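# Lower the oven's glass door fully and let go

## Task

Swing the oven's glass door open until it is fully down, keep the oven upright on its feet, and finish with neither hand in contact with the oven.

## Robot and tools

Robot: two arms, left_arm and right_arm, each ending in a five-jointed-style robot hand with 16 finger motors. right_arm has a right hand and left_arm a left hand, built as its mirror image. Base positions in the scene frame: left_arm at (-0.011, +0.320, 0) m, right_arm at (+0.002, -0.300, 0) m, both turned very slightly about z. A camera stand sits behind the arms on the floor.

Scene frame: origin at table-top height, halfway between the two nominal bases; +x points out over the table, +y toward left_arm, +z up. Camera image left/right does not match arm names. Reported hand positions and orientations can be off by a few centimetres, more when reaching far.

Hand point axes (right hand): +z runs along straight fingers toward the tips, +y comes out of the palm face (palm at y = -0.062 m), +x crosses the palm away from the thumb. On the left hand +x points toward the thumb instead. A rigid mast near the wrist (x +0.05 to +0.10, z -0.16 to -0.11, up to y = +0.06 m, x sign flipped on the left hand) can bump into things. Straight fingertips reach about 0.139 m past knuckles at z = -0.017 m. Fingertips have rubber caps over the last 0.03 m.

execute_actions: argument actions is a list of actions; each action is a list of 1 to 15 rows, each row one control step of 1/30 s. If fewer than 15 rows are given, the final row repeats to fill the action. Each action lasts 0.5 s. Every row is one flat list of 48 numbers, each in [-1, 1], covering both arms even if one stays still, in this order: left_arm dx, dy, dz, rx, ry, rz; left hand's 16 motor goals; left_gripper current_limit, speed; then right_arm dx, dy, dz, rx, ry, rz; right hand's 16 motor goals; right_gripper current_limit, speed.

Arm numbers are offsets, not poses. They are measured along the scene frame's axes from that arm's Hand target as it stood when the action began; every row of one action counts from that same starting point, not from the row before. A new action starts from the updated Hand target, so sending the same offset twice moves twice. Scale: 1.0 equals 0.6 m for dx, dy, dz, and 180 degrees for the rotation vector rx, ry, rz (turning about the Hand target's position). A translation longer than 1.0 gets shortened along its direction. Orientation commands are limited to 40 degrees from the measured orientation each step. The hand often stops short of the target, and the elbow sags under load so the hand ends lower; an all-zero action re-requests the target, and you may add the remaining gap as a further offset or aim a little higher. Tiny moves may not start.

Hand motor numbers, per hand, in this order: index_abd, index_mcp, index_pip, index_dip, middle_abd, middle_mcp, middle_pip, middle_dip, ring_abd, ring_mcp, ring_pip, ring_dip, thumb_cmc, thumb_axl, thumb_mcp, thumb_ipl. Each is an absolute goal angle, scaled linearly between the hinge's two stops (degrees at +1 / at -1; value when straight): _abd +60/-60, straight 0.00 (toward +1 swings away from thumb); _mcp +128/-18, straight -0.75; _pip +108/-29, straight -0.58; _dip +117/-21, straight -0.70; thumb_cmc +120/-20, straight -0.71 (toward +1 brings thumb in front of palm); thumb_axl +140/-27, straight -0.68; thumb_mcp +109/-69, straight -0.23; thumb_ipl +108/-77, straight -0.17. Larger values bend fingers toward the palm. A 0 is a real goal, not 'no change': to keep a hand as is, resend its hand_goal, current_limit and speed.

current_limit maps -1 to 0 mA and +1 to 550 mA (never below 11 mA); it caps grip force and also hinge speed. speed sets motor goal speed to (speed + 1) / 2 of 8.5 rad/s. Initial values: current_limit +0.4, speed -0.6. Last values written persist.

cameras (optional): names from cam_high, cam_left_wrist, cam_right_wrist, or ["all"], or [] for none. Default: all images when actions is empty, none otherwise. An unknown name invalidates the call. An empty actions list just looks and reports full state.

Results: end_effector_position (m) and end_effector_quat_wxyz per arm in the scene frame; Hand target (the commanded pose after clipping, which the next offsets start from); joint positions, velocities (may read 'within noise'), torques (include arm weight, have offsets and noise; values 3 and 4 wrap at ±28 N m), motor temperatures. Per hand, in motor order: hand_goal, hand_measured (same scale), hand_current_ma (positive pushes toward -1), hand_state (moving, goal, blocked, overload), plus hand_current_limit and hand_speed. A finger presses only when its goal lies past the surface it touches.

zoom_image: camera (one of the three) and region [x0, y0, x1, y1] in pixels of that camera's most recent full image (672x504, origin top-left), at most 504 by 504. Only cameras in the latest returned images qualify.

finished_scene: optional scene = 1. Ends the scene permanently; call only once the door is fully down, the oven upright, and both hands clear.

Cautions: move smoothly; do not slam the door down or let it fall freely, do not tip or shove the oven hard, and keep everything on the table. Never let the arms or hands collide or one hand grip the other. Motors at 495 mA or more for 5 s shut down for 10 s; a motor reading overload from the start stays dead. Arm motors heat when stretched, loaded or pushing at an unreachable target; MOTOR HOT appears at 85 °C and at 100 °C the arm drops for 30 to 60 s. Any arm stop discards hand commands sent meanwhile. To stop pushing, command the target back behind the hand. Near the wrist-over-waist-axis pose, small moves can swing the whole arm. The robot keeps holding the last command while you deliberate, and time counts.

Each tool is called after ">>>" in YAML: its name, and indented under it one key for each argument.

## Session

>>> execute_actions:
  actions: []

Scene clock: 0.00 s.
left_arm: end_effector_position=(+0.1406, +0.5889, +0.3245) hand_goal=(+0.000, -0.754, -0.576, -0.696, +0.000, -0.754, -0.576, -0.696, +0.000, -0.754, -0.576, -0.696, -0.714, -0.678, -0.226, -0.168) hand_measured=(+0.000, -0.754, -0.576, -0.696, +0.000, -0.754, -0.576, -0.696, +0.000, -0.754, -0.576, -0.696, -0.714, -0.678, -0.226, -0.168) hand_current_ma=(+0, +0, +0, +0, +0, +0, +0, +0, +0, +0, +0, +0, +0, +0, +0, +0) hand_state=(goal, goal, goal, goal, goal, goal, goal, goal, goal, goal, goal, goal, goal, goal, goal, goal) hand_current_limit=0.40 hand_speed=-0.60 end_effector_quat_wxyz=(+0.067, -0.277, +0.766, +0.576) | right_arm: end_effector_position=(+0.6822, -0.2802, +0.3262) hand_goal=(+0.000, -0.754, -0.576, -0.696, +0.000, -0.754, -0.576, -0.696, +0.000, -0.754, -0.576, -0.696, -0.714, -0.678, -0.226, -0.168) hand_measured=(+0.000, -0.754, -0.576, -0.696, +0.000, -0.754, -0.576, -0.696, +0.000, -0.754, -0.576, -0.696, -0.714, -0.678, -0.226, -0.168) hand_current_ma=(+0, +0, +0, +0, +0, +0, +0, +0, +0, +0, +0, +0, +0, +0, +0, +0) hand_state=(goal, goal, goal, goal, goal, goal, goal, goal, goal, goal, goal, goal, goal, goal, goal, goal) hand_current_limit=0.40 hand_speed=-0.60 end_effector_quat_wxyz=(+0.058, +0.154, +0.939, +0.301)
Joint positions: left_arm=[0.376 0.991 0.731 -0.894 -1.205 -1.59] | right_arm=[-0.23 1.962 2.056 -1.567 -0.617 -1.432]
Joint velocities: within noise
Joint torques (N m): no reading
Motor temperatures (°C): left_arm=[31 26 31 27 32 25] | right_arm=[35 29 26 27 34 32]
Heat: left arm: hottest wrist yaw 32 °C; right arm: hottest waist 35 °C.
Hand target: left_arm +0.1442, +0.5904, +0.3314; +0.075, -0.282, +0.764, +0.576 | right_arm +0.6868, -0.2813, +0.3286; +0.064, +0.153, +0.939, +0.300

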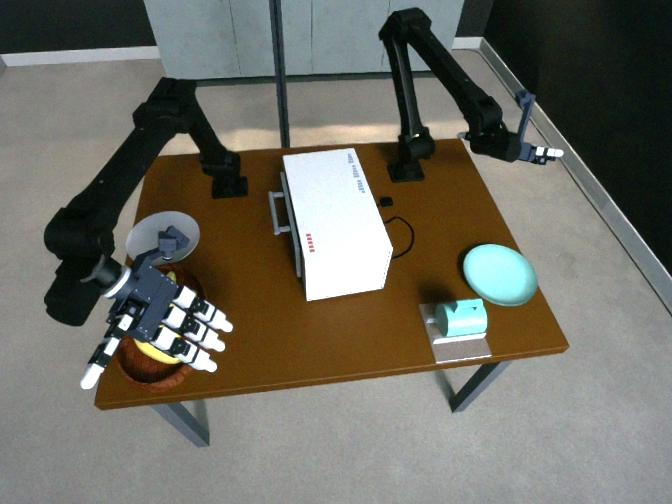

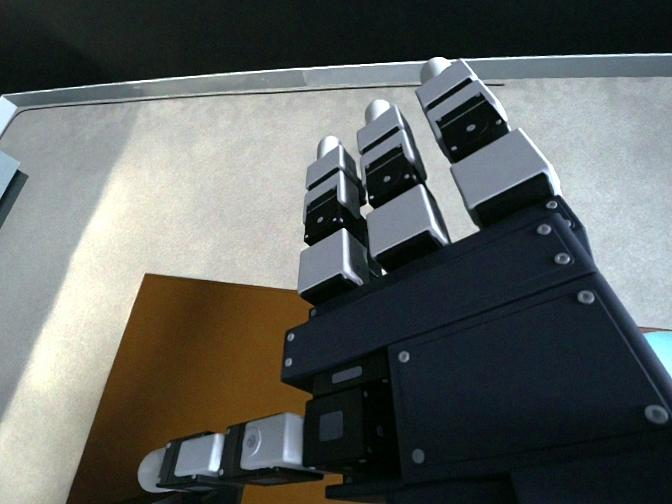

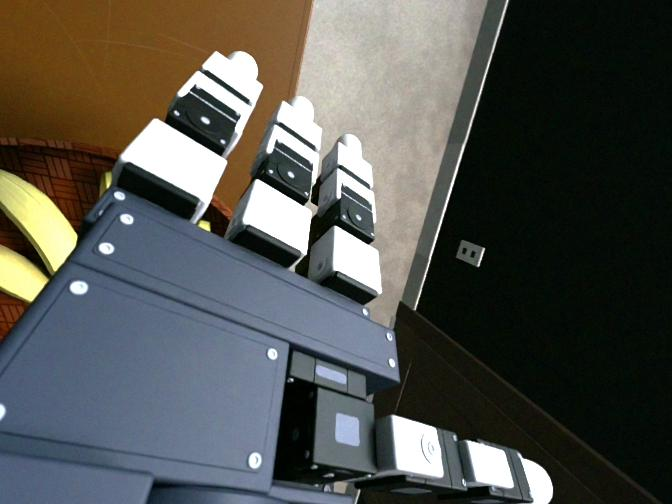

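>>> zoom_image:
  camera: "cam_high"
  region: [220, 120, 440, 320]

Scaled by 2.291 from the camera's 672x504 image, which has a finer 960x720 frame.

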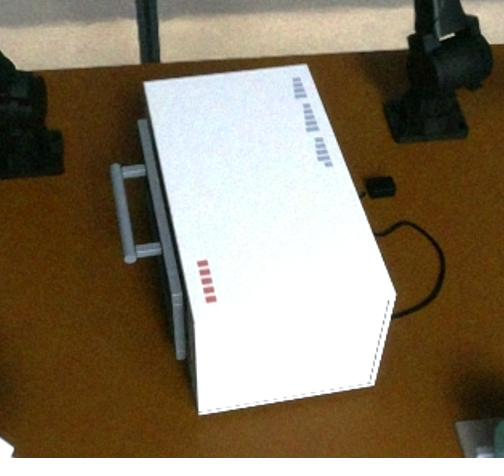

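>>> zoom_image:
  camera: "cam_high"
  region: [260, 210, 410, 310]

>>> zoom_image:
  camera: "cam_high"
  region: [250, 130, 370, 230]

Scaled by 3.360 from the camera's 672x504 image, which has a finer 960x720 frame.

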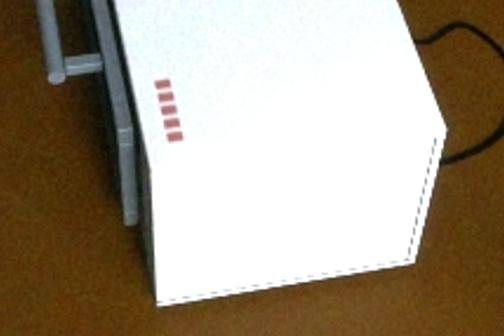

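Scaled by 4.200 from the camera's 672x504 image, which has a finer 960x720 frame.

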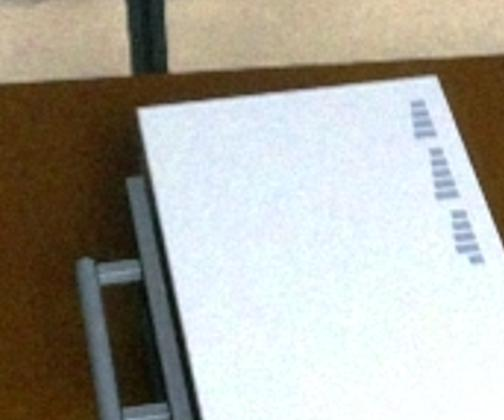

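>>> execute_actions:
  actions:
    - [[0,0,0,0,0,0,0,-0.754,-0.576,-0.696,0,-0.754,-0.576,-0.696,0,-0.754,-0.576,-0.696,-0.714,-0.678,-0.226,-0.168,0.4,-0.6,-0.112,0.055,0.04,-0.0236,0.0045,0.0214,0,-0.754,-0.576,-0.696,0,-0.754,-0.576,-0.696,0,0.479,0.737,0.3,-0.714,-0.678,-0.226,-0.168,0.4,-0.4]]
    - [[0,0,0,0,0,0,0,-0.754,-0.576,-0.696,0,-0.754,-0.576,-0.696,0,-0.754,-0.576,-0.696,-0.714,-0.678,-0.226,-0.168,0.4,-0.6,-0.112,0.055,0.03,-0.0236,0.0045,0.0214,0,-0.754,-0.576,-0.696,0,-0.754,-0.576,-0.696,0,0.479,0.737,0.3,-0.714,-0.678,-0.226,-0.168,0.4,-0.4]]
    - [[0,0,0,0,0,0,0,-0.754,-0.576,-0.696,0,-0.754,-0.576,-0.696,0,-0.754,-0.576,-0.696,-0.714,-0.678,-0.226,-0.168,0.4,-0.6,-0.112,0.055,0.02,-0.0236,0.0045,0.0214,0,-0.754,-0.576,-0.696,0,-0.754,-0.576,-0.696,0,0.479,0.737,0.3,-0.714,-0.678,-0.226,-0.168,0.4,-0.4]]
  cameras: ["cam_high"]

Scene clock: 9.83 s.
left_arm: end_effector_position=(+0.1406, +0.5889, +0.3245) hand_goal=(+0.000, -0.754, -0.576, -0.696, +0.000, -0.754, -0.576, -0.696, +0.000, -0.754, -0.576, -0.696, -0.714, -0.678, -0.226, -0.168) hand_measured=(+0.000, -0.760, -0.576, -0.696, +0.000, -0.760, -0.576, -0.696, +0.000, -0.758, -0.576, -0.696, -0.720, -0.678, -0.226, -0.168) hand_current_ma=(+0, -14, -1, +0, +0, -14, -1, +0, +0, -12, -1, +0, -14, +2, +0, +1) hand_state=(goal, goal, goal, goal, goal, goal, goal, goal, goal, goal, goal, goal, goal, goal, goal, goal) hand_current_limit=0.40 hand_speed=-0.60 end_effector_quat_wxyz=(+0.067, -0.277, +0.766, +0.576) | right_arm: end_effector_position=(+0.4897, -0.1823, +0.3923) hand_goal=(+0.000, -0.754, -0.576, -0.696, +0.000, -0.754, -0.576, -0.696, +0.000, +0.478, +0.736, +0.300, -0.714, -0.678, -0.226, -0.168) hand_measured=(+0.000, -0.758, -0.576, -0.696, +0.000, -0.758, -0.576, -0.696, +0.000, +0.406, +0.672, +0.294, -0.718, -0.678, -0.224, -0.168) hand_current_ma=(+0, -1, +0, +0, +0, -1, +0, +0, +0, -130, -94, -2, -1, +0, +1, +0) hand_state=(goal, goal, goal, goal, goal, goal, goal, goal, goal, blocked, blocked, goal, goal, goal, goal, goal) hand_current_limit=0.40 hand_speed=-0.40 end_effector_quat_wxyz=(+0.045, +0.057, +0.977, +0.199)
Joint positions: left_arm=[0.376 0.991 0.731 -0.894 -1.205 -1.59] | right_arm=[-0.065 1.485 1.687 -1.675 -0.399 -1.489]
Joint torques (N m): left_arm=[-2.37 -4.66 11.62 0.51 -0.95 0.22] | right_arm=[0.09 -13.33 6.87 -0.35 -0.65 -0.08]
Heat: left arm: hottest elbow 33 °C; right arm: hottest waist 35 °C.
Hand target: left_arm +0.1442, +0.5904, +0.3314; +0.075, -0.282, +0.764, +0.576 | right_arm +0.4852, -0.1825, +0.3824; +0.030, +0.056, +0.979, +0.196
Off the commanded pose: left_arm 0.008 m, 1 deg | right_arm 0.011 m, 2 deg.
Images, in order (width x height): cam_high 672x504.

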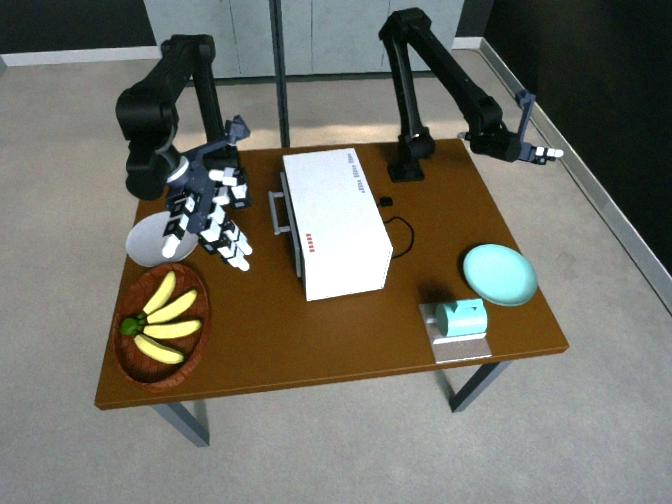

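>>> execute_actions:
  actions:
    - [[0,0,0,0,0,0,0,-0.754,-0.576,-0.696,0,-0.754,-0.576,-0.696,0,-0.754,-0.576,-0.696,-0.714,-0.678,-0.226,-0.168,0.4,-0.6,-0.112,0.055,0.0,-0.0236,0.0045,0.0214,0,-0.754,-0.576,-0.696,0,-0.754,-0.576,-0.696,0,0.4,0.65,0.28,-0.714,-0.678,-0.226,-0.168,0.4,-0.4]]
    - [[0,0,0,0,0,0,0,-0.754,-0.576,-0.696,0,-0.754,-0.576,-0.696,0,-0.754,-0.576,-0.696,-0.714,-0.678,-0.226,-0.168,0.4,-0.6,-0.112,0.055,-0.02,-0.0236,0.0045,0.0214,0,-0.754,-0.576,-0.696,0,-0.754,-0.576,-0.696,0,0.4,0.65,0.28,-0.714,-0.678,-0.226,-0.168,0.4,-0.4]]
    - [[0,0,0,0,0,0,0,-0.754,-0.576,-0.696,0,-0.754,-0.576,-0.696,0,-0.754,-0.576,-0.696,-0.714,-0.678,-0.226,-0.168,0.4,-0.6,-0.112,0.055,-0.03,-0.0236,0.0045,0.0214,0,-0.754,-0.576,-0.696,0,-0.754,-0.576,-0.696,0,0.4,0.65,0.28,-0.714,-0.678,-0.226,-0.168,0.4,-0.4]]
  cameras: ["cam_high"]

>>> zoom_image:
  camera: "cam_high"
  region: [190, 120, 370, 270]

Scene clock: 12.60 s.
left_arm: end_effector_position=(+0.1406, +0.5889, +0.3245) hand_goal=(+0.000, -0.754, -0.576, -0.696, +0.000, -0.754, -0.576, -0.696, +0.000, -0.754, -0.576, -0.696, -0.714, -0.678, -0.226, -0.168) hand_measured=(+0.000, -0.760, -0.576, -0.696, +0.000, -0.760, -0.576, -0.696, +0.000, -0.758, -0.576, -0.696, -0.720, -0.678, -0.226, -0.168) hand_current_ma=(+0, -14, -1, +0, +0, -14, -1, +0, +0, -12, -1, +0, -14, +2, +0, +1) hand_state=(goal, goal, goal, goal, goal, goal, goal, goal, goal, goal, goal, goal, goal, goal, goal, goal) hand_current_limit=0.40 hand_speed=-0.60 end_effector_quat_wxyz=(+0.067, -0.277, +0.766, +0.576) | right_arm: end_effector_position=(+0.2886, -0.0832, +0.3593) hand_goal=(+0.000, -0.754, -0.576, -0.696, +0.000, -0.754, -0.576, -0.696, +0.000, +0.400, +0.650, +0.280, -0.714, -0.678, -0.226, -0.168) hand_measured=(+0.000, -0.756, -0.576, -0.696, +0.000, -0.756, -0.576, -0.696, +0.000, +0.390, +0.650, +0.284, -0.716, -0.678, -0.222, -0.168) hand_current_ma=(+0, +0, +0, +0, +0, +0, +0, +0, +0, -5, +0, +1, +0, +0, +1, +0) hand_state=(goal, goal, goal, goal, goal, goal, goal, goal, goal, goal, goal, goal, goal, goal, goal, goal) hand_current_limit=0.40 hand_speed=-0.40 end_effector_quat_wxyz=(+0.024, -0.046, +0.993, +0.102)
Joint positions: left_arm=[0.376 0.991 0.731 -0.894 -1.205 -1.59] | right_arm=[0.337 1.078 1.31 -1.695 -0.18 -1.305]
Joint torques (N m): left_arm=[-2.08 -4.72 11.56 0.58 -0.93 0.22] | right_arm=[0.97 -6.3 6.83 -0.12 -0.32 0.13]
Heat: left arm: hottest elbow 34 °C; right arm: hottest waist 35 °C.
Hand target: left_arm +0.1442, +0.5904, +0.3314; +0.075, -0.282, +0.764, +0.576 | right_arm +0.2836, -0.0835, +0.3523; -0.005, -0.042, +0.995, +0.087
Off the commanded pose: left_arm 0.008 m, 1 deg | right_arm 0.009 m, 4 deg.
joint sent to its limit (right arm) — joint 4 (wrist pitch), lower limit. The joint targets still meet the commanded pose.
Images, in order (width x height): cam_high 672x504.

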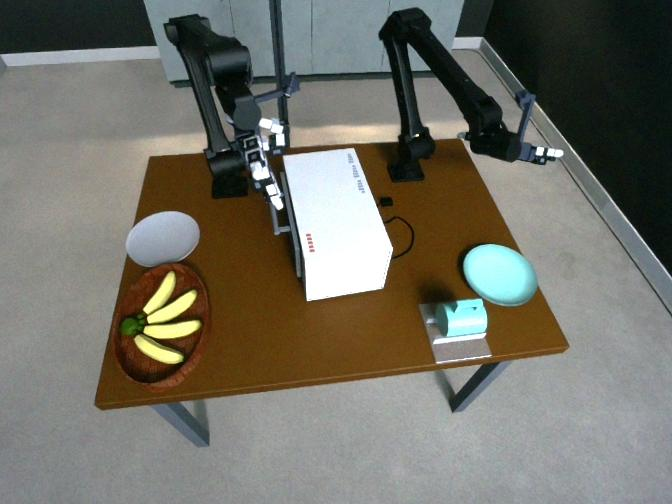

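Scaled by 2.800 from the camera's 672x504 image, which has a finer 960x720 frame.

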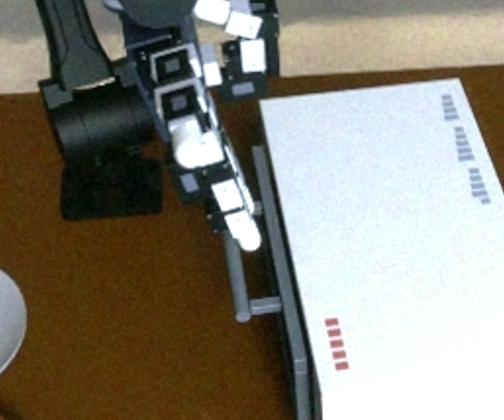

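>>> execute_actions:
  actions:
    - [[0,0,0,0,0,0,0,-0.754,-0.576,-0.696,0,-0.754,-0.576,-0.696,0,-0.754,-0.576,-0.696,-0.714,-0.678,-0.226,-0.168,0.4,-0.6,-0.042,0.0,-0.085,0,0,0,0,-0.754,-0.576,-0.696,0,-0.754,-0.576,-0.696,0,0.4,0.65,0.28,-0.714,-0.678,-0.226,-0.168,0.4,-0.4]]
  cameras: ["cam_high", "cam_right_wrist"]

>>> zoom_image:
  camera: "cam_high"
  region: [240, 150, 340, 250]

Scene clock: 14.20 s.
left_arm: end_effector_position=(+0.1406, +0.5889, +0.3245) hand_goal=(+0.000, -0.754, -0.576, -0.696, +0.000, -0.754, -0.576, -0.696, +0.000, -0.754, -0.576, -0.696, -0.714, -0.678, -0.226, -0.168) hand_measured=(+0.000, -0.760, -0.576, -0.696, +0.000, -0.760, -0.576, -0.696, +0.000, -0.758, -0.576, -0.696, -0.720, -0.678, -0.226, -0.168) hand_current_ma=(+0, -14, -1, +0, +0, -14, -1, +0, +0, -12, -1, +0, -14, +2, +0, +1) hand_state=(goal, goal, goal, goal, goal, goal, goal, goal, goal, goal, goal, goal, goal, goal, goal, goal) hand_current_limit=0.40 hand_speed=-0.60 end_effector_quat_wxyz=(+0.067, -0.277, +0.766, +0.576) | right_arm: end_effector_position=(+0.2598, -0.0839, +0.3055) hand_goal=(+0.000, -0.754, -0.576, -0.696, +0.000, -0.754, -0.576, -0.696, +0.000, +0.400, +0.650, +0.280, -0.714, -0.678, -0.226, -0.168) hand_measured=(+0.000, -0.752, -0.574, -0.696, +0.000, -0.752, -0.574, -0.696, +0.000, +0.390, +0.650, +0.284, -0.716, -0.678, -0.222, -0.168) hand_current_ma=(+0, +0, +0, +0, +0, +0, +0, +0, +0, -5, +0, +1, +0, +0, +1, +0) hand_state=(goal, goal, goal, goal, goal, goal, goal, goal, goal, goal, goal, goal, goal, goal, goal, goal) hand_current_limit=0.40 hand_speed=-0.40 end_effector_quat_wxyz=(-0.009, -0.046, +0.995, +0.088)
Joint positions: left_arm=[0.376 0.991 0.731 -0.894 -1.205 -1.59] | right_arm=[0.375 1.028 1.148 -1.649 -0.171 -1.273]
Joint torques (N m): left_arm=[-2.2 -4.6 11.52 0.49 -0.95 0.2] | right_arm=[0.67 -6.18 6.75 0.76 -0.32 0.18]
Heat: left arm: hottest elbow 34 °C; right arm: hottest waist 35 °C.
Hand target: left_arm +0.1442, +0.5904, +0.3314; +0.075, -0.282, +0.764, +0.576 | right_arm +0.2584, -0.0834, +0.3015; -0.004, -0.042, +0.995, +0.087
Off the commanded pose: left_arm 0.008 m, 1 deg | right_arm 0.004 m, 1 deg.
camera_calibration:
cam_right_wrist: T_world_to_cam=[[0.724229, 0.686905, 0.0604483, -0.110902], [0.509615, -0.592231, 0.624144, -0.422067], [0.464527, -0.421217, -0.778968, 0.202396], [0, 0, 0, 1]] pos_world=[0.201392, -0.0885286, 0.427794]
Images, in order (width x height): cam_high 672x504, cam_right_wrist 672x504.

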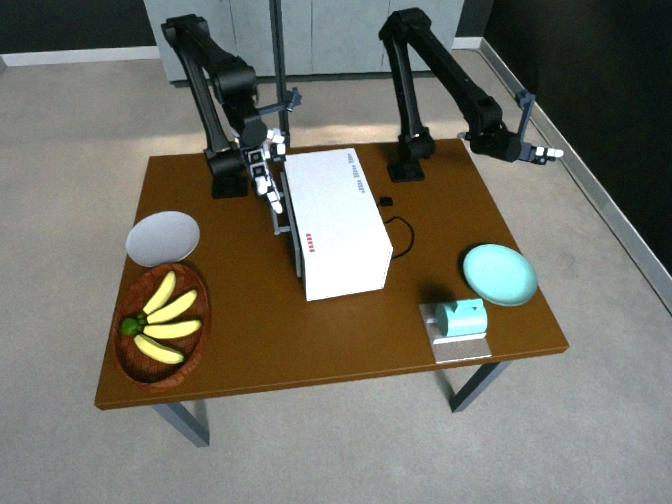

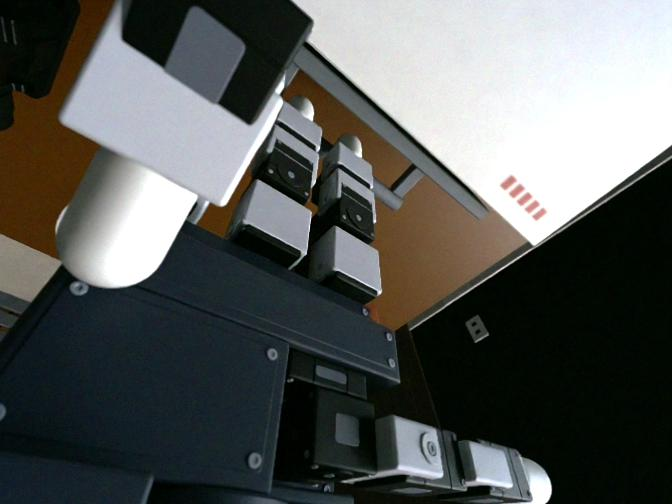

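Scaled by 5.040 from the camera's 672x504 image, which has a finer 960x720 frame.

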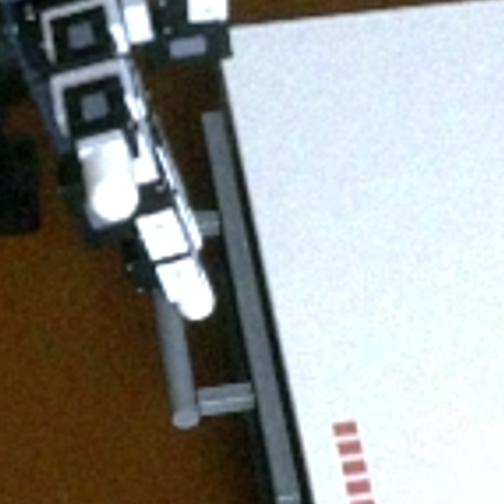

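>>> zoom_image:
  camera: "cam_right_wrist"
  region: [230, 30, 510, 240]

Scaled by 1.800 from the camera's 672x504 image, which has a finer 960x720 frame.

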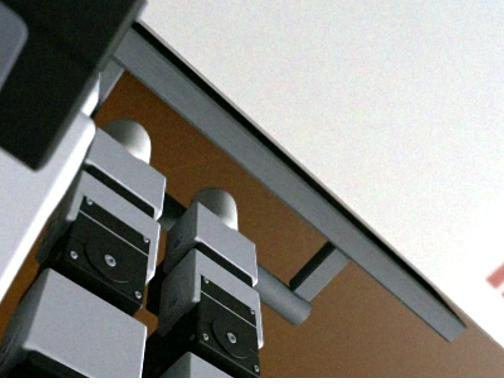

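>>> execute_actions:
  actions:
    - [[0,0,0,0,0,0,0,-0.754,-0.576,-0.696,0,-0.754,-0.576,-0.696,0,-0.754,-0.576,-0.696,-0.714,-0.678,-0.226,-0.168,0.4,-0.6,0.017,0.005,-0.035,0,0,0,0,-0.754,-0.576,-0.696,0,-0.754,-0.576,-0.696,0,0.4,0.65,0.28,-0.714,-0.678,-0.226,-0.168,0.4,-0.4]]
    - [[0,0,0,0,0,0,0,-0.754,-0.576,-0.696,0,-0.754,-0.576,-0.696,0,-0.754,-0.576,-0.696,-0.714,-0.678,-0.226,-0.168,0.4,-0.6,0.0,0.0,-0.033,0,0,0,0,-0.754,-0.576,-0.696,0,-0.754,-0.576,-0.696,0,0.4,0.65,0.28,-0.714,-0.678,-0.226,-0.168,0.4,-0.4]]
  cameras: ["cam_high", "cam_right_wrist"]

>>> zoom_image:
  camera: "cam_high"
  region: [240, 150, 340, 250]

>>> zoom_image:
  camera: "cam_right_wrist"
  region: [230, 30, 510, 240]

Scene clock: 17.73 s.
left_arm: end_effector_position=(+0.1406, +0.5889, +0.3245) hand_goal=(+0.000, -0.754, -0.576, -0.696, +0.000, -0.754, -0.576, -0.696, +0.000, -0.754, -0.576, -0.696, -0.714, -0.678, -0.226, -0.168) hand_measured=(+0.000, -0.760, -0.576, -0.696, +0.000, -0.760, -0.576, -0.696, +0.000, -0.758, -0.576, -0.696, -0.720, -0.678, -0.226, -0.168) hand_current_ma=(+0, -14, -1, +0, +0, -14, -1, +0, +0, -12, -1, +0, -14, +2, +0, +1) hand_state=(goal, goal, goal, goal, goal, goal, goal, goal, goal, goal, goal, goal, goal, goal, goal, goal) hand_current_limit=0.40 hand_speed=-0.60 end_effector_quat_wxyz=(+0.067, -0.277, +0.766, +0.576) | right_arm: end_effector_position=(+0.2675, -0.0799, +0.2767) hand_goal=(+0.000, -0.754, -0.576, -0.696, +0.000, -0.754, -0.576, -0.696, +0.000, +0.400, +0.650, +0.280, -0.714, -0.678, -0.226, -0.168) hand_measured=(+0.000, -0.746, -0.572, -0.696, +0.004, -0.740, -0.574, -0.694, +0.000, +0.390, +0.650, +0.284, -0.716, -0.678, -0.222, -0.168) hand_current_ma=(+0, +3, +1, +0, +1, +8, +0, +0, +0, -5, +0, +1, +0, +0, +1, +0) hand_state=(goal, goal, goal, goal, goal, goal, goal, goal, goal, goal, goal, goal, goal, goal, goal, goal) hand_current_limit=0.40 hand_speed=-0.40 end_effector_quat_wxyz=(+0.003, -0.047, +0.994, +0.095)
Joint positions: left_arm=[0.376 0.991 0.731 -0.894 -1.205 -1.59] | right_arm=[0.375 1.027 1.066 -1.54 -0.176 -1.272]
Joint torques (N m): left_arm=[-2.2 -4.72 11.58 0.49 -0.96 0.21] | right_arm=[0.67 -4.31 5.98 1.05 -0.12 0.11]
Heat: left arm: hottest elbow 34 °C; right arm: hottest waist 34 °C.
Hand target: left_arm +0.1442, +0.5904, +0.3314; +0.075, -0.282, +0.764, +0.576 | right_arm +0.2686, -0.0805, +0.2607; -0.004, -0.042, +0.995, +0.087
Off the commanded pose: left_arm 0.008 m, 1 deg | right_arm 0.016 m, 1 deg.
camera_calibration:
cam_right_wrist: T_world_to_cam=[[0.722825, 0.685445, 0.0876853, -0.124795], [0.494676, -0.601856, 0.626949, -0.403205], [0.482513, -0.409799, -0.77411, 0.172777], [0, 0, 0, 1]] pos_world=[0.206294, -0.086327, 0.39748]
Images, in order (width x height): cam_high 672x504, cam_right_wrist 672x504.

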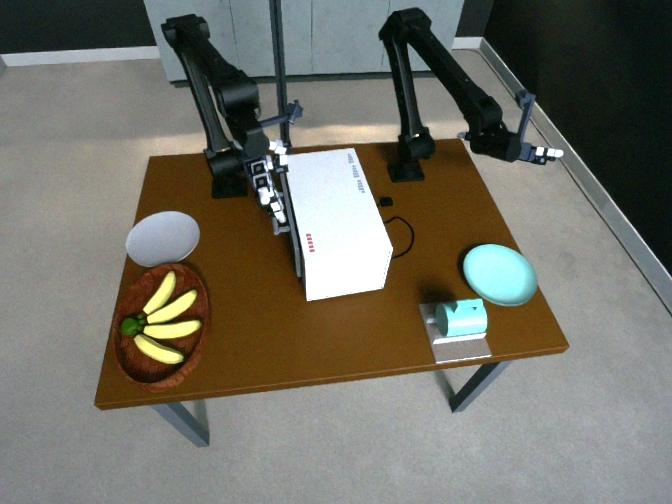

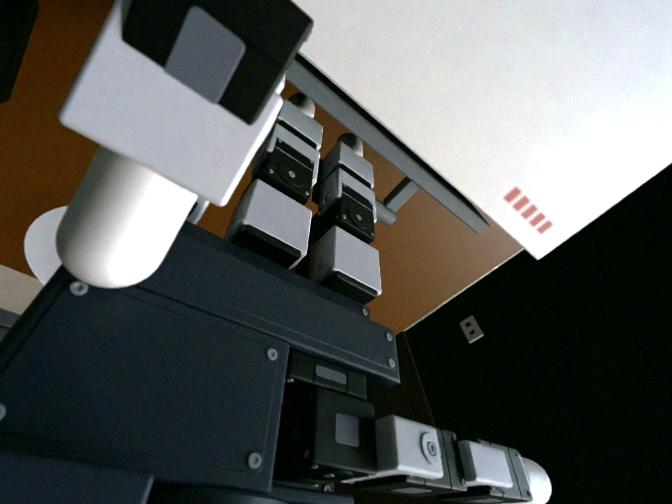

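Scaled by 5.040 from the camera's 672x504 image, which has a finer 960x720 frame.

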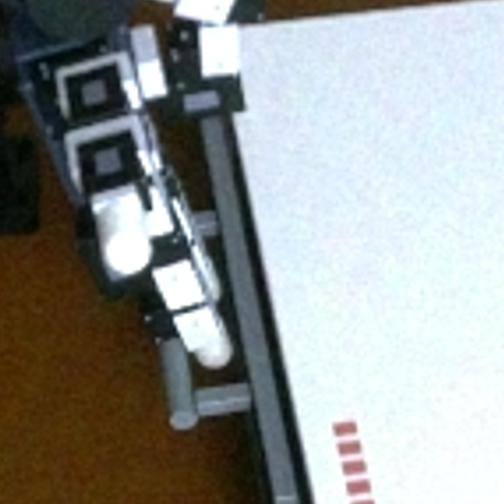

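Scaled by 1.800 from the camera's 672x504 image, which has a finer 960x720 frame.

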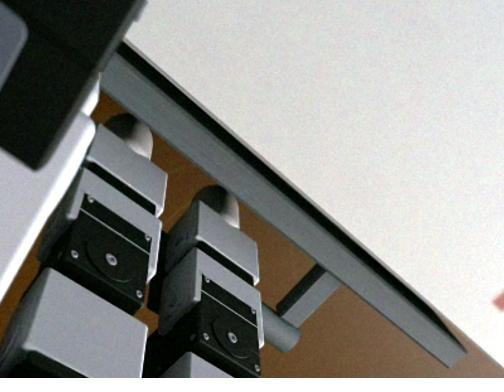

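>>> execute_actions:
  actions:
    - [[0,0,0,0,0,0,0,-0.754,-0.576,-0.696,0,-0.754,-0.576,-0.696,0,-0.754,-0.576,-0.696,-0.714,-0.678,-0.226,-0.168,0.4,-0.6,0.003,0.0,-0.015,0,0,0,0,-0.754,-0.576,-0.696,0,-0.754,-0.576,-0.696,0,0.4,0.65,0.28,-0.714,-0.678,-0.226,-0.168,0.4,-0.4]]

Scene clock: 18.97 s.
left_arm: end_effector_position=(+0.1406, +0.5889, +0.3245) hand_goal=(+0.000, -0.754, -0.576, -0.696, +0.000, -0.754, -0.576, -0.696, +0.000, -0.754, -0.576, -0.696, -0.714, -0.678, -0.226, -0.168) hand_measured=(+0.000, -0.760, -0.576, -0.696, +0.000, -0.760, -0.576, -0.696, +0.000, -0.758, -0.576, -0.696, -0.720, -0.678, -0.226, -0.168) hand_current_ma=(+0, -14, -1, +0, +0, -14, -1, +0, +0, -12, -1, +0, -14, +2, +0, +1) hand_state=(goal, goal, goal, goal, goal, goal, goal, goal, goal, goal, goal, goal, goal, goal, goal, goal) hand_current_limit=0.40 hand_speed=-0.60 end_effector_quat_wxyz=(+0.067, -0.277, +0.766, +0.576) | right_arm: end_effector_position=(+0.2679, -0.0805, +0.2724) hand_goal=(+0.000, -0.754, -0.576, -0.696, +0.000, -0.754, -0.576, -0.696, +0.000, +0.400, +0.650, +0.280, -0.714, -0.678, -0.226, -0.168) hand_measured=(+0.000, -0.760, -0.578, -0.696, +0.014, -0.766, -0.590, -0.694, +0.000, +0.390, +0.650, +0.284, -0.716, -0.678, -0.222, -0.168) hand_current_ma=(+0, -1, +0, +0, +5, -6, -8, +0, +0, -5, +0, +1, +0, +0, +1, +0) hand_state=(goal, goal, goal, goal, goal, goal, goal, goal, goal, goal, goal, goal, goal, goal, goal, goal) hand_current_limit=0.40 hand_speed=-0.40 end_effector_quat_wxyz=(+0.006, -0.047, +0.995, +0.093)
Joint positions: left_arm=[0.376 0.991 0.731 -0.894 -1.205 -1.59] | right_arm=[0.375 1.025 1.054 -1.526 -0.172 -1.272]
Joint torques (N m): left_arm=[-2.2 -4.72 11.58 0.49 -0.95 0.21] | right_arm=[0.15 -3.55 5.41 1.4 -0.28 0.08]
Heat: left arm: hottest elbow 35 °C; right arm: hottest waist 34 °C.
Hand target: left_arm +0.1442, +0.5904, +0.3314; +0.075, -0.282, +0.764, +0.576 | right_arm +0.2704, -0.0805, +0.2517; -0.004, -0.042, +0.995, +0.087
Off the commanded pose: left_arm 0.008 m, 1 deg | right_arm 0.021 m, 1 deg.

>>> zoom_image:
  camera: "cam_right_wrist"
  region: [230, 30, 430, 180]

>>> zoom_image:
  camera: "cam_high"
  region: [250, 175, 310, 235]

Scaled by 2.520 from the camera's 672x504 image, which has a finer 960x720 frame.
This view is cut from an older image: the scene may have changed since it was taken.

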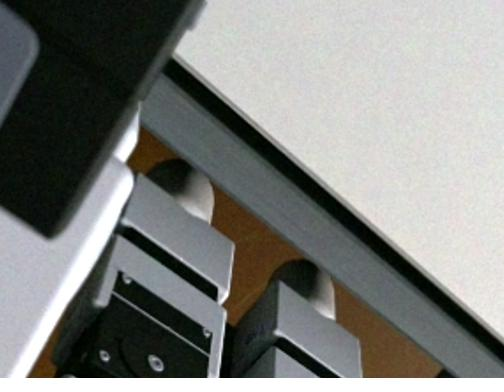

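Scaled by 8.400 from the camera's 672x504 image, which has a finer 960x720 frame.
This view is cut from an older image: the scene may have changed since it was taken.

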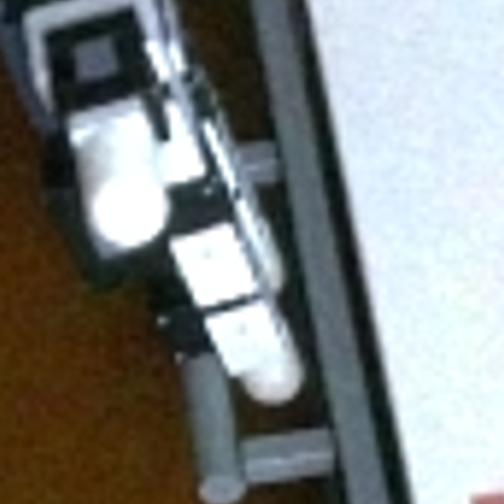

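>>> execute_actions:
  actions:
    - [[0,0,0,0,0,0,0,-0.754,-0.576,-0.696,0,-0.754,-0.576,-0.696,0,-0.754,-0.576,-0.696,-0.714,-0.678,-0.226,-0.168,0.4,-0.6,0.003,0.009,0.025,0,0,0,0,-0.754,-0.576,-0.696,0,-0.754,-0.576,-0.696,0,0.4,0.65,0.28,-0.714,-0.678,-0.226,-0.168,0.4,-0.4]]
    - [[0,0,0,0,0,0,0,-0.754,-0.576,-0.696,0,-0.754,-0.576,-0.696,0,-0.754,-0.576,-0.696,-0.714,-0.678,-0.226,-0.168,0.4,-0.6,0.0,0.0,-0.035,0,0,0,0,-0.754,-0.576,-0.696,0,-0.754,-0.576,-0.696,0,0.4,0.65,0.28,-0.714,-0.678,-0.226,-0.168,0.4,-0.4]]
  cameras: ["cam_high", "cam_right_wrist"]

>>> zoom_image:
  camera: "cam_right_wrist"
  region: [230, 30, 430, 180]

>>> zoom_image:
  camera: "cam_high"
  region: [250, 175, 310, 235]

Scene clock: 21.47 s.
left_arm: end_effector_position=(+0.1406, +0.5889, +0.3245) hand_goal=(+0.000, -0.754, -0.576, -0.696, +0.000, -0.754, -0.576, -0.696, +0.000, -0.754, -0.576, -0.696, -0.714, -0.678, -0.226, -0.168) hand_measured=(+0.000, -0.760, -0.576, -0.696, +0.000, -0.760, -0.576, -0.696, +0.000, -0.758, -0.576, -0.696, -0.720, -0.678, -0.226, -0.168) hand_current_ma=(+0, -14, -1, +0, +0, -14, -1, +0, +0, -12, -1, +0, -14, +2, +0, +1) hand_state=(goal, goal, goal, goal, goal, goal, goal, goal, goal, goal, goal, goal, goal, goal, goal, goal) hand_current_limit=0.40 hand_speed=-0.60 end_effector_quat_wxyz=(+0.067, -0.277, +0.766, +0.576) | right_arm: end_effector_position=(+0.2712, -0.0798, +0.2695) hand_goal=(+0.000, -0.754, -0.576, -0.696, +0.000, -0.754, -0.576, -0.696, +0.000, +0.400, +0.650, +0.280, -0.714, -0.678, -0.226, -0.168) hand_measured=(+0.004, -0.764, -0.584, -0.696, +0.018, -0.784, -0.602, -0.694, +0.000, +0.390, +0.650, +0.284, -0.716, -0.678, -0.222, -0.168) hand_current_ma=(+1, -5, -2, +0, +9, -30, -21, +0, +0, -5, +0, +1, +0, +0, +1, +0) hand_state=(goal, goal, goal, goal, goal, blocked, blocked, goal, goal, goal, goal, goal, goal, goal, goal, goal) hand_current_limit=0.40 hand_speed=-0.40 end_effector_quat_wxyz=(+0.012, -0.044, +0.995, +0.092)
Joint positions: left_arm=[0.376 0.991 0.731 -0.894 -1.205 -1.59] | right_arm=[0.379 1.025 1.046 -1.507 -0.164 -1.261]
Joint torques (N m): left_arm=[-2.2 -4.78 11.63 0.54 -0.93 0.23] | right_arm=[1.14 -2.61 5.29 1.51 -0.6 0.13]
Heat: left arm: hottest elbow 35 °C; right arm: hottest waist 34 °C.
Hand target: left_arm +0.1442, +0.5904, +0.3314; +0.075, -0.282, +0.764, +0.576 | right_arm +0.2721, -0.0751, +0.2456; -0.004, -0.042, +0.995, +0.087
Off the commanded pose: left_arm 0.008 m, 1 deg | right_arm 0.024 m, 2 deg.
camera_calibration:
cam_right_wrist: T_world_to_cam=[[0.72695, 0.679844, 0.0967281, -0.130833], [0.478654, -0.602665, 0.638502, -0.399321], [0.492377, -0.41786, -0.763517, 0.159344], [0, 0, 0, 1]] pos_world=[0.207788, -0.0851275, 0.389285]
Images, in order (width x height): cam_high 672x504, cam_right_wrist 672x504.

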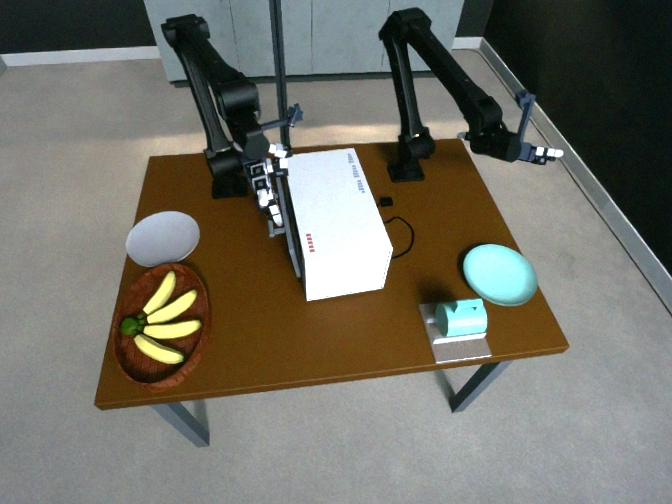

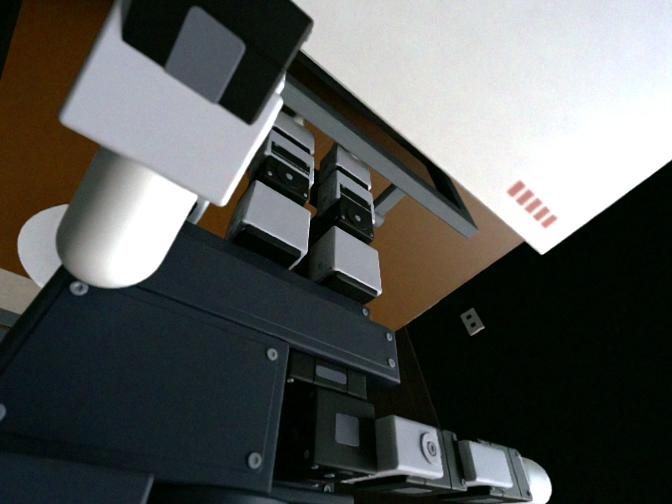

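Scaled by 2.520 from the camera's 672x504 image, which has a finer 960x720 frame.

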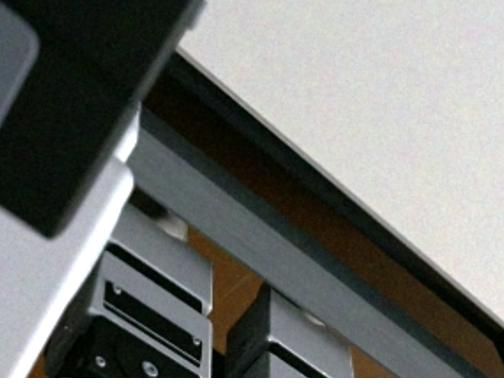

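Scaled by 8.400 from the camera's 672x504 image, which has a finer 960x720 frame.

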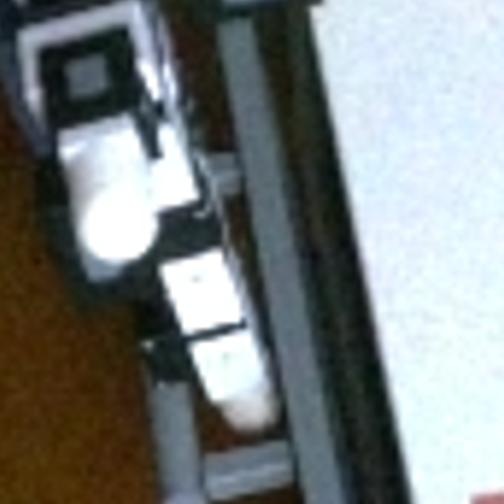

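>>> execute_actions:
  actions:
    - [[0,0,0,0,0,0,0,-0.754,-0.576,-0.696,0,-0.754,-0.576,-0.696,0,-0.754,-0.576,-0.696,-0.714,-0.678,-0.226,-0.168,0.4,-0.6,-0.008,-0.035,0.015,0,0,0,0,-0.754,-0.576,-0.696,0,-0.754,-0.576,-0.696,0,0.4,0.65,0.28,-0.714,-0.678,-0.226,-0.168,0.4,-0.4]]
    - [[0,0,0,0,0,0,0,-0.754,-0.576,-0.696,0,-0.754,-0.576,-0.696,0,-0.754,-0.576,-0.696,-0.714,-0.678,-0.226,-0.168,0.4,-0.6,0.0,-0.035,-0.008,0,0,0,0,-0.754,-0.576,-0.696,0,-0.754,-0.576,-0.696,0,0.4,0.65,0.28,-0.714,-0.678,-0.226,-0.168,0.4,-0.4]]
  cameras: ["cam_high", "cam_right_wrist"]

>>> zoom_image:
  camera: "cam_high"
  region: [230, 150, 330, 250]

Scene clock: 23.23 s.
left_arm: end_effector_position=(+0.1406, +0.5889, +0.3245) hand_goal=(+0.000, -0.754, -0.576, -0.696, +0.000, -0.754, -0.576, -0.696, +0.000, -0.754, -0.576, -0.696, -0.714, -0.678, -0.226, -0.168) hand_measured=(+0.000, -0.760, -0.576, -0.696, +0.000, -0.760, -0.576, -0.696, +0.000, -0.758, -0.576, -0.696, -0.720, -0.678, -0.226, -0.168) hand_current_ma=(+0, -14, -1, +0, +0, -14, -1, +0, +0, -12, -1, +0, -14, +2, +0, +1) hand_state=(goal, goal, goal, goal, goal, goal, goal, goal, goal, goal, goal, goal, goal, goal, goal, goal) hand_current_limit=0.40 hand_speed=-0.60 end_effector_quat_wxyz=(+0.067, -0.277, +0.766, +0.576) | right_arm: end_effector_position=(+0.2745, -0.1102, +0.2577) hand_goal=(+0.000, -0.754, -0.576, -0.696, +0.000, -0.754, -0.576, -0.696, +0.000, +0.400, +0.650, +0.280, -0.714, -0.678, -0.226, -0.168) hand_measured=(+0.000, -0.744, -0.572, -0.696, +0.000, -0.742, -0.570, -0.694, +0.000, +0.390, +0.650, +0.284, -0.716, -0.678, -0.222, -0.168) hand_current_ma=(+0, +4, +1, +0, +0, +5, +1, +0, +0, -5, +0, +1, +0, +0, +1, +0) hand_state=(goal, goal, goal, goal, goal, goal, goal, goal, goal, goal, goal, goal, goal, goal, goal, goal) hand_current_limit=0.40 hand_speed=-0.40 end_effector_quat_wxyz=(+0.007, -0.042, +0.995, +0.094)
Joint positions: left_arm=[0.376 0.991 0.731 -0.894 -1.205 -1.59] | right_arm=[0.264 1.014 1.009 -1.507 -0.179 -1.375]
Joint velocities: left_arm=[within noise] | right_arm=[-0.015 0.005 0.002 -0.017 -0.154 -0.037]
Joint torques (N m): left_arm=[-2.08 -4.72 11.56 0.59 -0.95 0.2] | right_arm=[-0.73 -5.42 6.76 -0.53 -0.26 -0.16]
Heat: left arm: hottest elbow 35 °C; right arm: hottest waist 34 °C.
Hand target: left_arm +0.1442, +0.5904, +0.3314; +0.075, -0.282, +0.764, +0.576 | right_arm +0.2674, -0.1170, +0.2498; -0.005, -0.042, +0.995, +0.087
Off the commanded pose: left_arm 0.008 m, 1 deg | right_arm 0.013 m, 2 deg.
camera_calibration:
cam_right_wrist: T_world_to_cam=[[0.728686, 0.678604, 0.0922712, -0.111043], [0.484045, -0.605645, 0.631581, -0.411635], [0.484477, -0.415561, -0.7698, 0.140108], [0, 0, 0, 1]] pos_world=[0.212286, -0.115727, 0.378082]
Images, in order (width x height): cam_high 672x504, cam_right_wrist 672x504.

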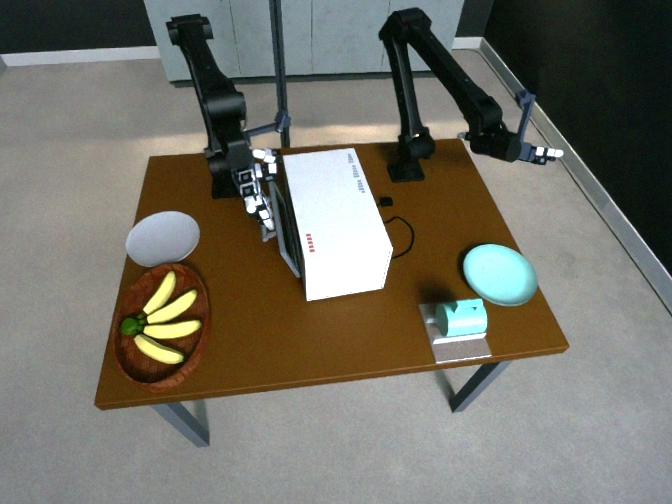

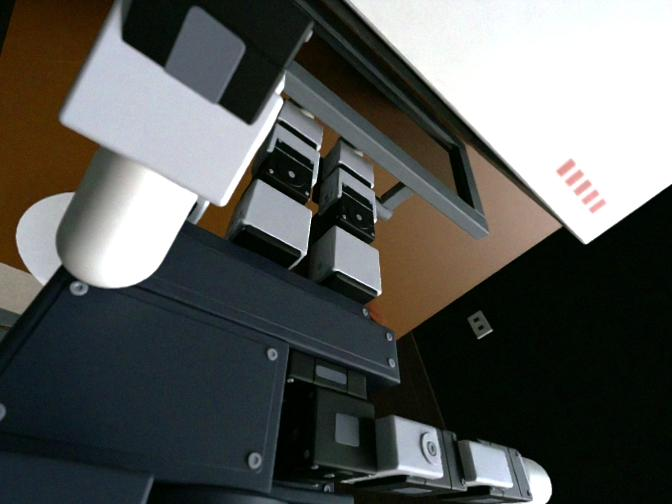

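Scaled by 5.040 from the camera's 672x504 image, which has a finer 960x720 frame.

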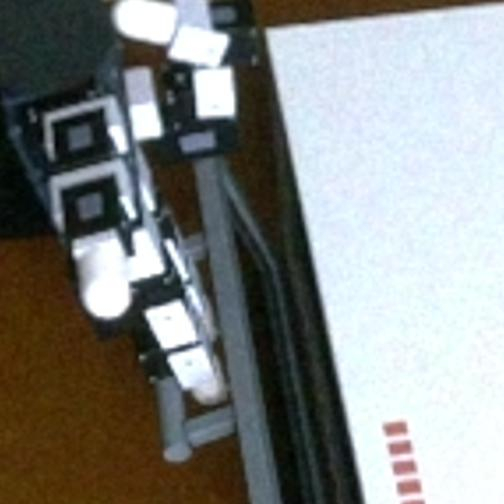

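>>> execute_actions:
  actions:
    - [[0,0,0,0,0,0,0,-0.754,-0.576,-0.696,0,-0.754,-0.576,-0.696,0,-0.754,-0.576,-0.696,-0.714,-0.678,-0.226,-0.168,0.4,-0.6,-0.012,-0.028,-0.02,0.015,0,0,0,-0.754,-0.576,-0.696,0,-0.754,-0.576,-0.696,0,0.4,0.65,0.28,-0.714,-0.678,-0.226,-0.168,0.4,-0.4]]
    - [[0,0,0,0,0,0,0,-0.754,-0.576,-0.696,0,-0.754,-0.576,-0.696,0,-0.754,-0.576,-0.696,-0.714,-0.678,-0.226,-0.168,0.4,-0.6,0.0,-0.022,-0.025,0.015,0,0,0,-0.754,-0.576,-0.696,0,-0.754,-0.576,-0.696,0,0.4,0.65,0.28,-0.714,-0.678,-0.226,-0.168,0.4,-0.4]]
  cameras: ["cam_high", "cam_right_wrist"]

>>> zoom_image:
  camera: "cam_high"
  region: [230, 150, 330, 250]

Scene clock: 25.33 s.
left_arm: end_effector_position=(+0.1406, +0.5889, +0.3245) hand_goal=(+0.000, -0.754, -0.576, -0.696, +0.000, -0.754, -0.576, -0.696, +0.000, -0.754, -0.576, -0.696, -0.714, -0.678, -0.226, -0.168) hand_measured=(+0.000, -0.760, -0.576, -0.696, +0.000, -0.760, -0.576, -0.696, +0.000, -0.758, -0.576, -0.696, -0.720, -0.678, -0.226, -0.168) hand_current_ma=(+0, -14, -1, +0, +0, -14, -1, +0, +0, -12, -1, +0, -14, +2, +0, +1) hand_state=(goal, goal, goal, goal, goal, goal, goal, goal, goal, goal, goal, goal, goal, goal, goal, goal) hand_current_limit=0.40 hand_speed=-0.60 end_effector_quat_wxyz=(+0.067, -0.277, +0.766, +0.576) | right_arm: end_effector_position=(+0.2635, -0.1460, +0.2283) hand_goal=(+0.000, -0.754, -0.576, -0.696, +0.000, -0.754, -0.576, -0.696, +0.000, +0.400, +0.650, +0.280, -0.714, -0.678, -0.226, -0.168) hand_measured=(+0.000, -0.756, -0.576, -0.696, -0.010, -0.758, -0.576, -0.694, +0.000, +0.390, +0.650, +0.284, -0.716, -0.678, -0.222, -0.168) hand_current_ma=(+0, -1, +0, +0, -3, -1, +0, +0, +0, -5, +0, +1, +0, +0, +1, +0) hand_state=(goal, goal, goal, goal, goal, goal, goal, goal, goal, goal, goal, goal, goal, goal, goal, goal) hand_current_limit=0.40 hand_speed=-0.40 end_effector_quat_wxyz=(-0.001, -0.038, +0.991, +0.131)
Joint positions: left_arm=[0.376 0.991 0.731 -0.894 -1.205 -1.59] | right_arm=[0.091 0.979 0.887 -1.464 -0.262 -1.543]
Joint torques (N m): left_arm=[-2.02 -4.66 11.49 0.58 -0.94 0.21] | right_arm=[-0.38 -4.07 6.68 0.38 -0.97 -0.15]
Heat: left arm: hottest elbow 35 °C; right arm: hottest waist 34 °C.
Hand target: left_arm +0.1442, +0.5904, +0.3314; +0.075, -0.282, +0.764, +0.576 | right_arm +0.2602, -0.1470, +0.2228; -0.002, -0.043, +0.990, +0.134
Off the commanded pose: left_arm 0.008 m, 1 deg | right_arm 0.007 m, 1 deg.
camera_calibration:
cam_right_wrist: T_world_to_cam=[[0.735067, 0.666066, 0.126623, -0.0872944], [0.492829, -0.653172, 0.574879, -0.405832], [0.465614, -0.360171, -0.808381, 0.129711], [0, 0, 0, 1]] pos_world=[0.203777, -0.160216, 0.349214]
Images, in order (width x height): cam_high 672x504, cam_right_wrist 672x504.

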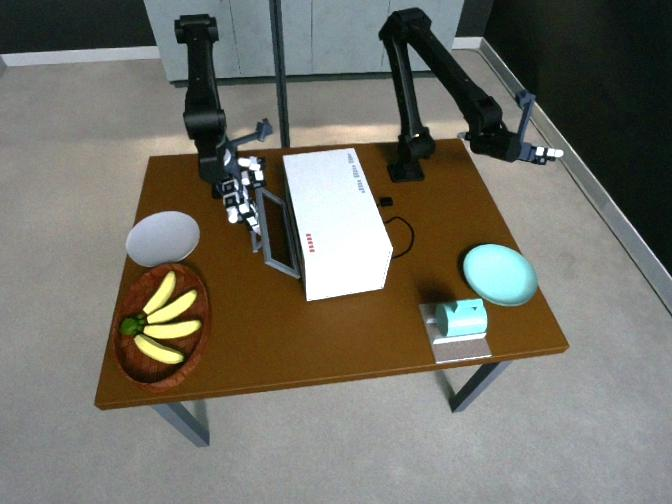

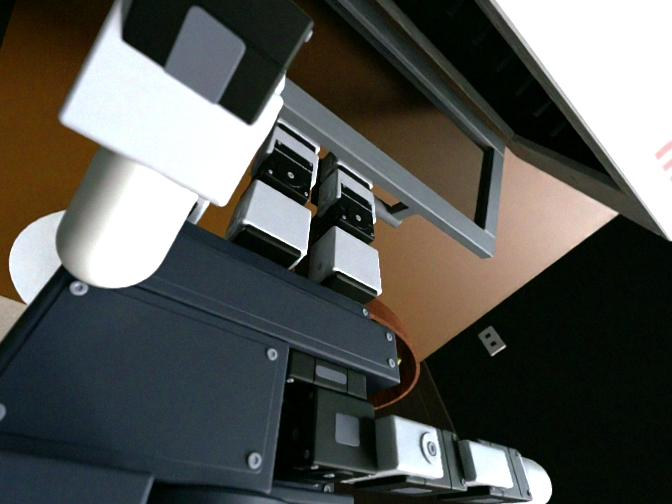

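Scaled by 5.040 from the camera's 672x504 image, which has a finer 960x720 frame.

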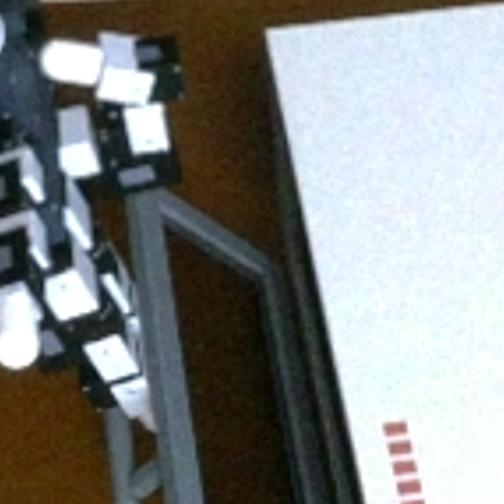

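>>> execute_actions:
  actions:
    - [[0,0,0,0,0,0,0,-0.754,-0.576,-0.696,0,-0.754,-0.576,-0.696,0,-0.754,-0.576,-0.696,-0.714,-0.678,-0.226,-0.168,0.4,-0.6,0.0,0.01,0.01,0.0,0,0,0,-0.754,-0.576,-0.696,0,-0.754,-0.576,-0.696,0,0.4,0.65,0.28,-0.714,-0.678,-0.226,-0.168,0.4,-0.4]]
  cameras: ["cam_high", "cam_right_wrist"]

>>> zoom_image:
  camera: "cam_high"
  region: [230, 150, 330, 250]

Scene clock: 26.53 s.
left_arm: end_effector_position=(+0.1406, +0.5889, +0.3245) hand_goal=(+0.000, -0.754, -0.576, -0.696, +0.000, -0.754, -0.576, -0.696, +0.000, -0.754, -0.576, -0.696, -0.714, -0.678, -0.226, -0.168) hand_measured=(+0.000, -0.760, -0.576, -0.696, +0.000, -0.760, -0.576, -0.696, +0.000, -0.758, -0.576, -0.696, -0.720, -0.678, -0.226, -0.168) hand_current_ma=(+0, -14, -1, +0, +0, -14, -1, +0, +0, -12, -1, +0, -14, +2, +0, +1) hand_state=(goal, goal, goal, goal, goal, goal, goal, goal, goal, goal, goal, goal, goal, goal, goal, goal) hand_current_limit=0.40 hand_speed=-0.60 end_effector_quat_wxyz=(+0.067, -0.277, +0.766, +0.576) | right_arm: end_effector_position=(+0.2633, -0.1456, +0.2283) hand_goal=(+0.000, -0.754, -0.576, -0.696, +0.000, -0.754, -0.576, -0.696, +0.000, +0.400, +0.650, +0.280, -0.714, -0.678, -0.226, -0.168) hand_measured=(+0.000, -0.760, -0.576, -0.696, -0.010, -0.760, -0.576, -0.694, +0.000, +0.390, +0.650, +0.284, -0.716, -0.678, -0.222, -0.168) hand_current_ma=(+0, -2, +0, +0, -3, -2, +0, +0, +0, -5, +0, +1, +0, +0, +1, +0) hand_state=(goal, goal, goal, goal, goal, goal, goal, goal, goal, goal, goal, goal, goal, goal, goal, goal) hand_current_limit=0.40 hand_speed=-0.40 end_effector_quat_wxyz=(-0.001, -0.039, +0.991, +0.131)
Joint positions: left_arm=[0.376 0.991 0.731 -0.894 -1.205 -1.59] | right_arm=[0.093 0.979 0.887 -1.464 -0.262 -1.543]
Joint torques (N m): left_arm=[-2.32 -4.66 11.56 0.54 -0.94 0.21] | right_arm=[1.32 -4.42 7.76 -0.03 -0.99 0.08]
Motor temperatures (°C): left_arm=[31 26 36 26 32 25] | right_arm=[34 30 29 26 33 31]
Heat: left arm: hottest elbow 36 °C; right arm: hottest waist 34 °C.
Hand target: left_arm +0.1442, +0.5904, +0.3314; +0.075, -0.282, +0.764, +0.576 | right_arm +0.2602, -0.1411, +0.2288; -0.002, -0.043, +0.990, +0.134
Off the commanded pose: left_arm 0.008 m, 1 deg | right_arm 0.006 m, 1 deg.
camera_calibration:
cam_right_wrist: T_world_to_cam=[[0.733777, 0.667485, 0.126628, -0.0867744], [0.494081, -0.652213, 0.574894, -0.405538], [0.466322, -0.359279, -0.80837, 0.129872], [0, 0, 0, 1]] pos_world=[0.203479, -0.159916, 0.349114]
Images, in order (width x height): cam_high 672x504, cam_right_wrist 672x504.

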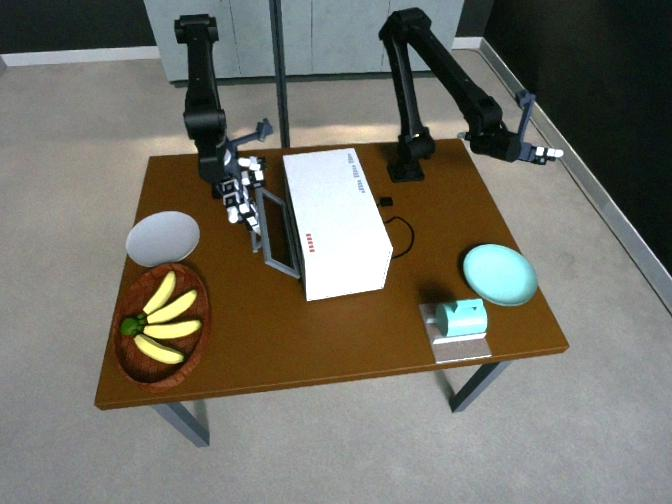

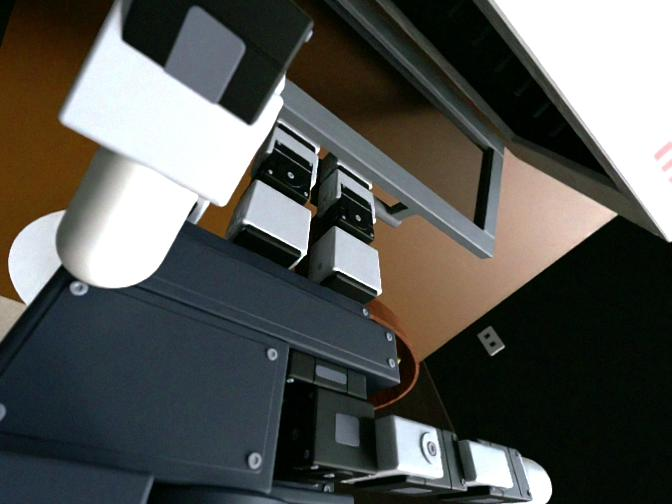

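Scaled by 5.040 from the camera's 672x504 image, which has a finer 960x720 frame.

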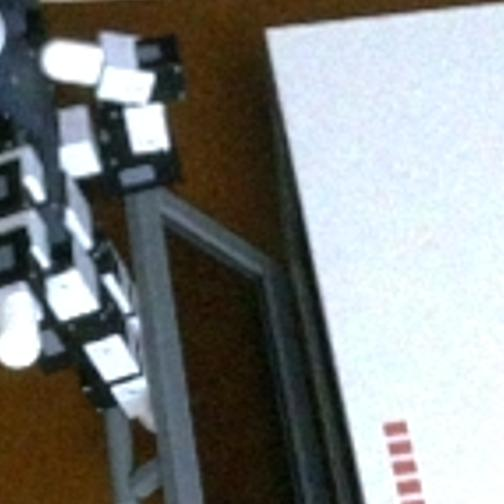

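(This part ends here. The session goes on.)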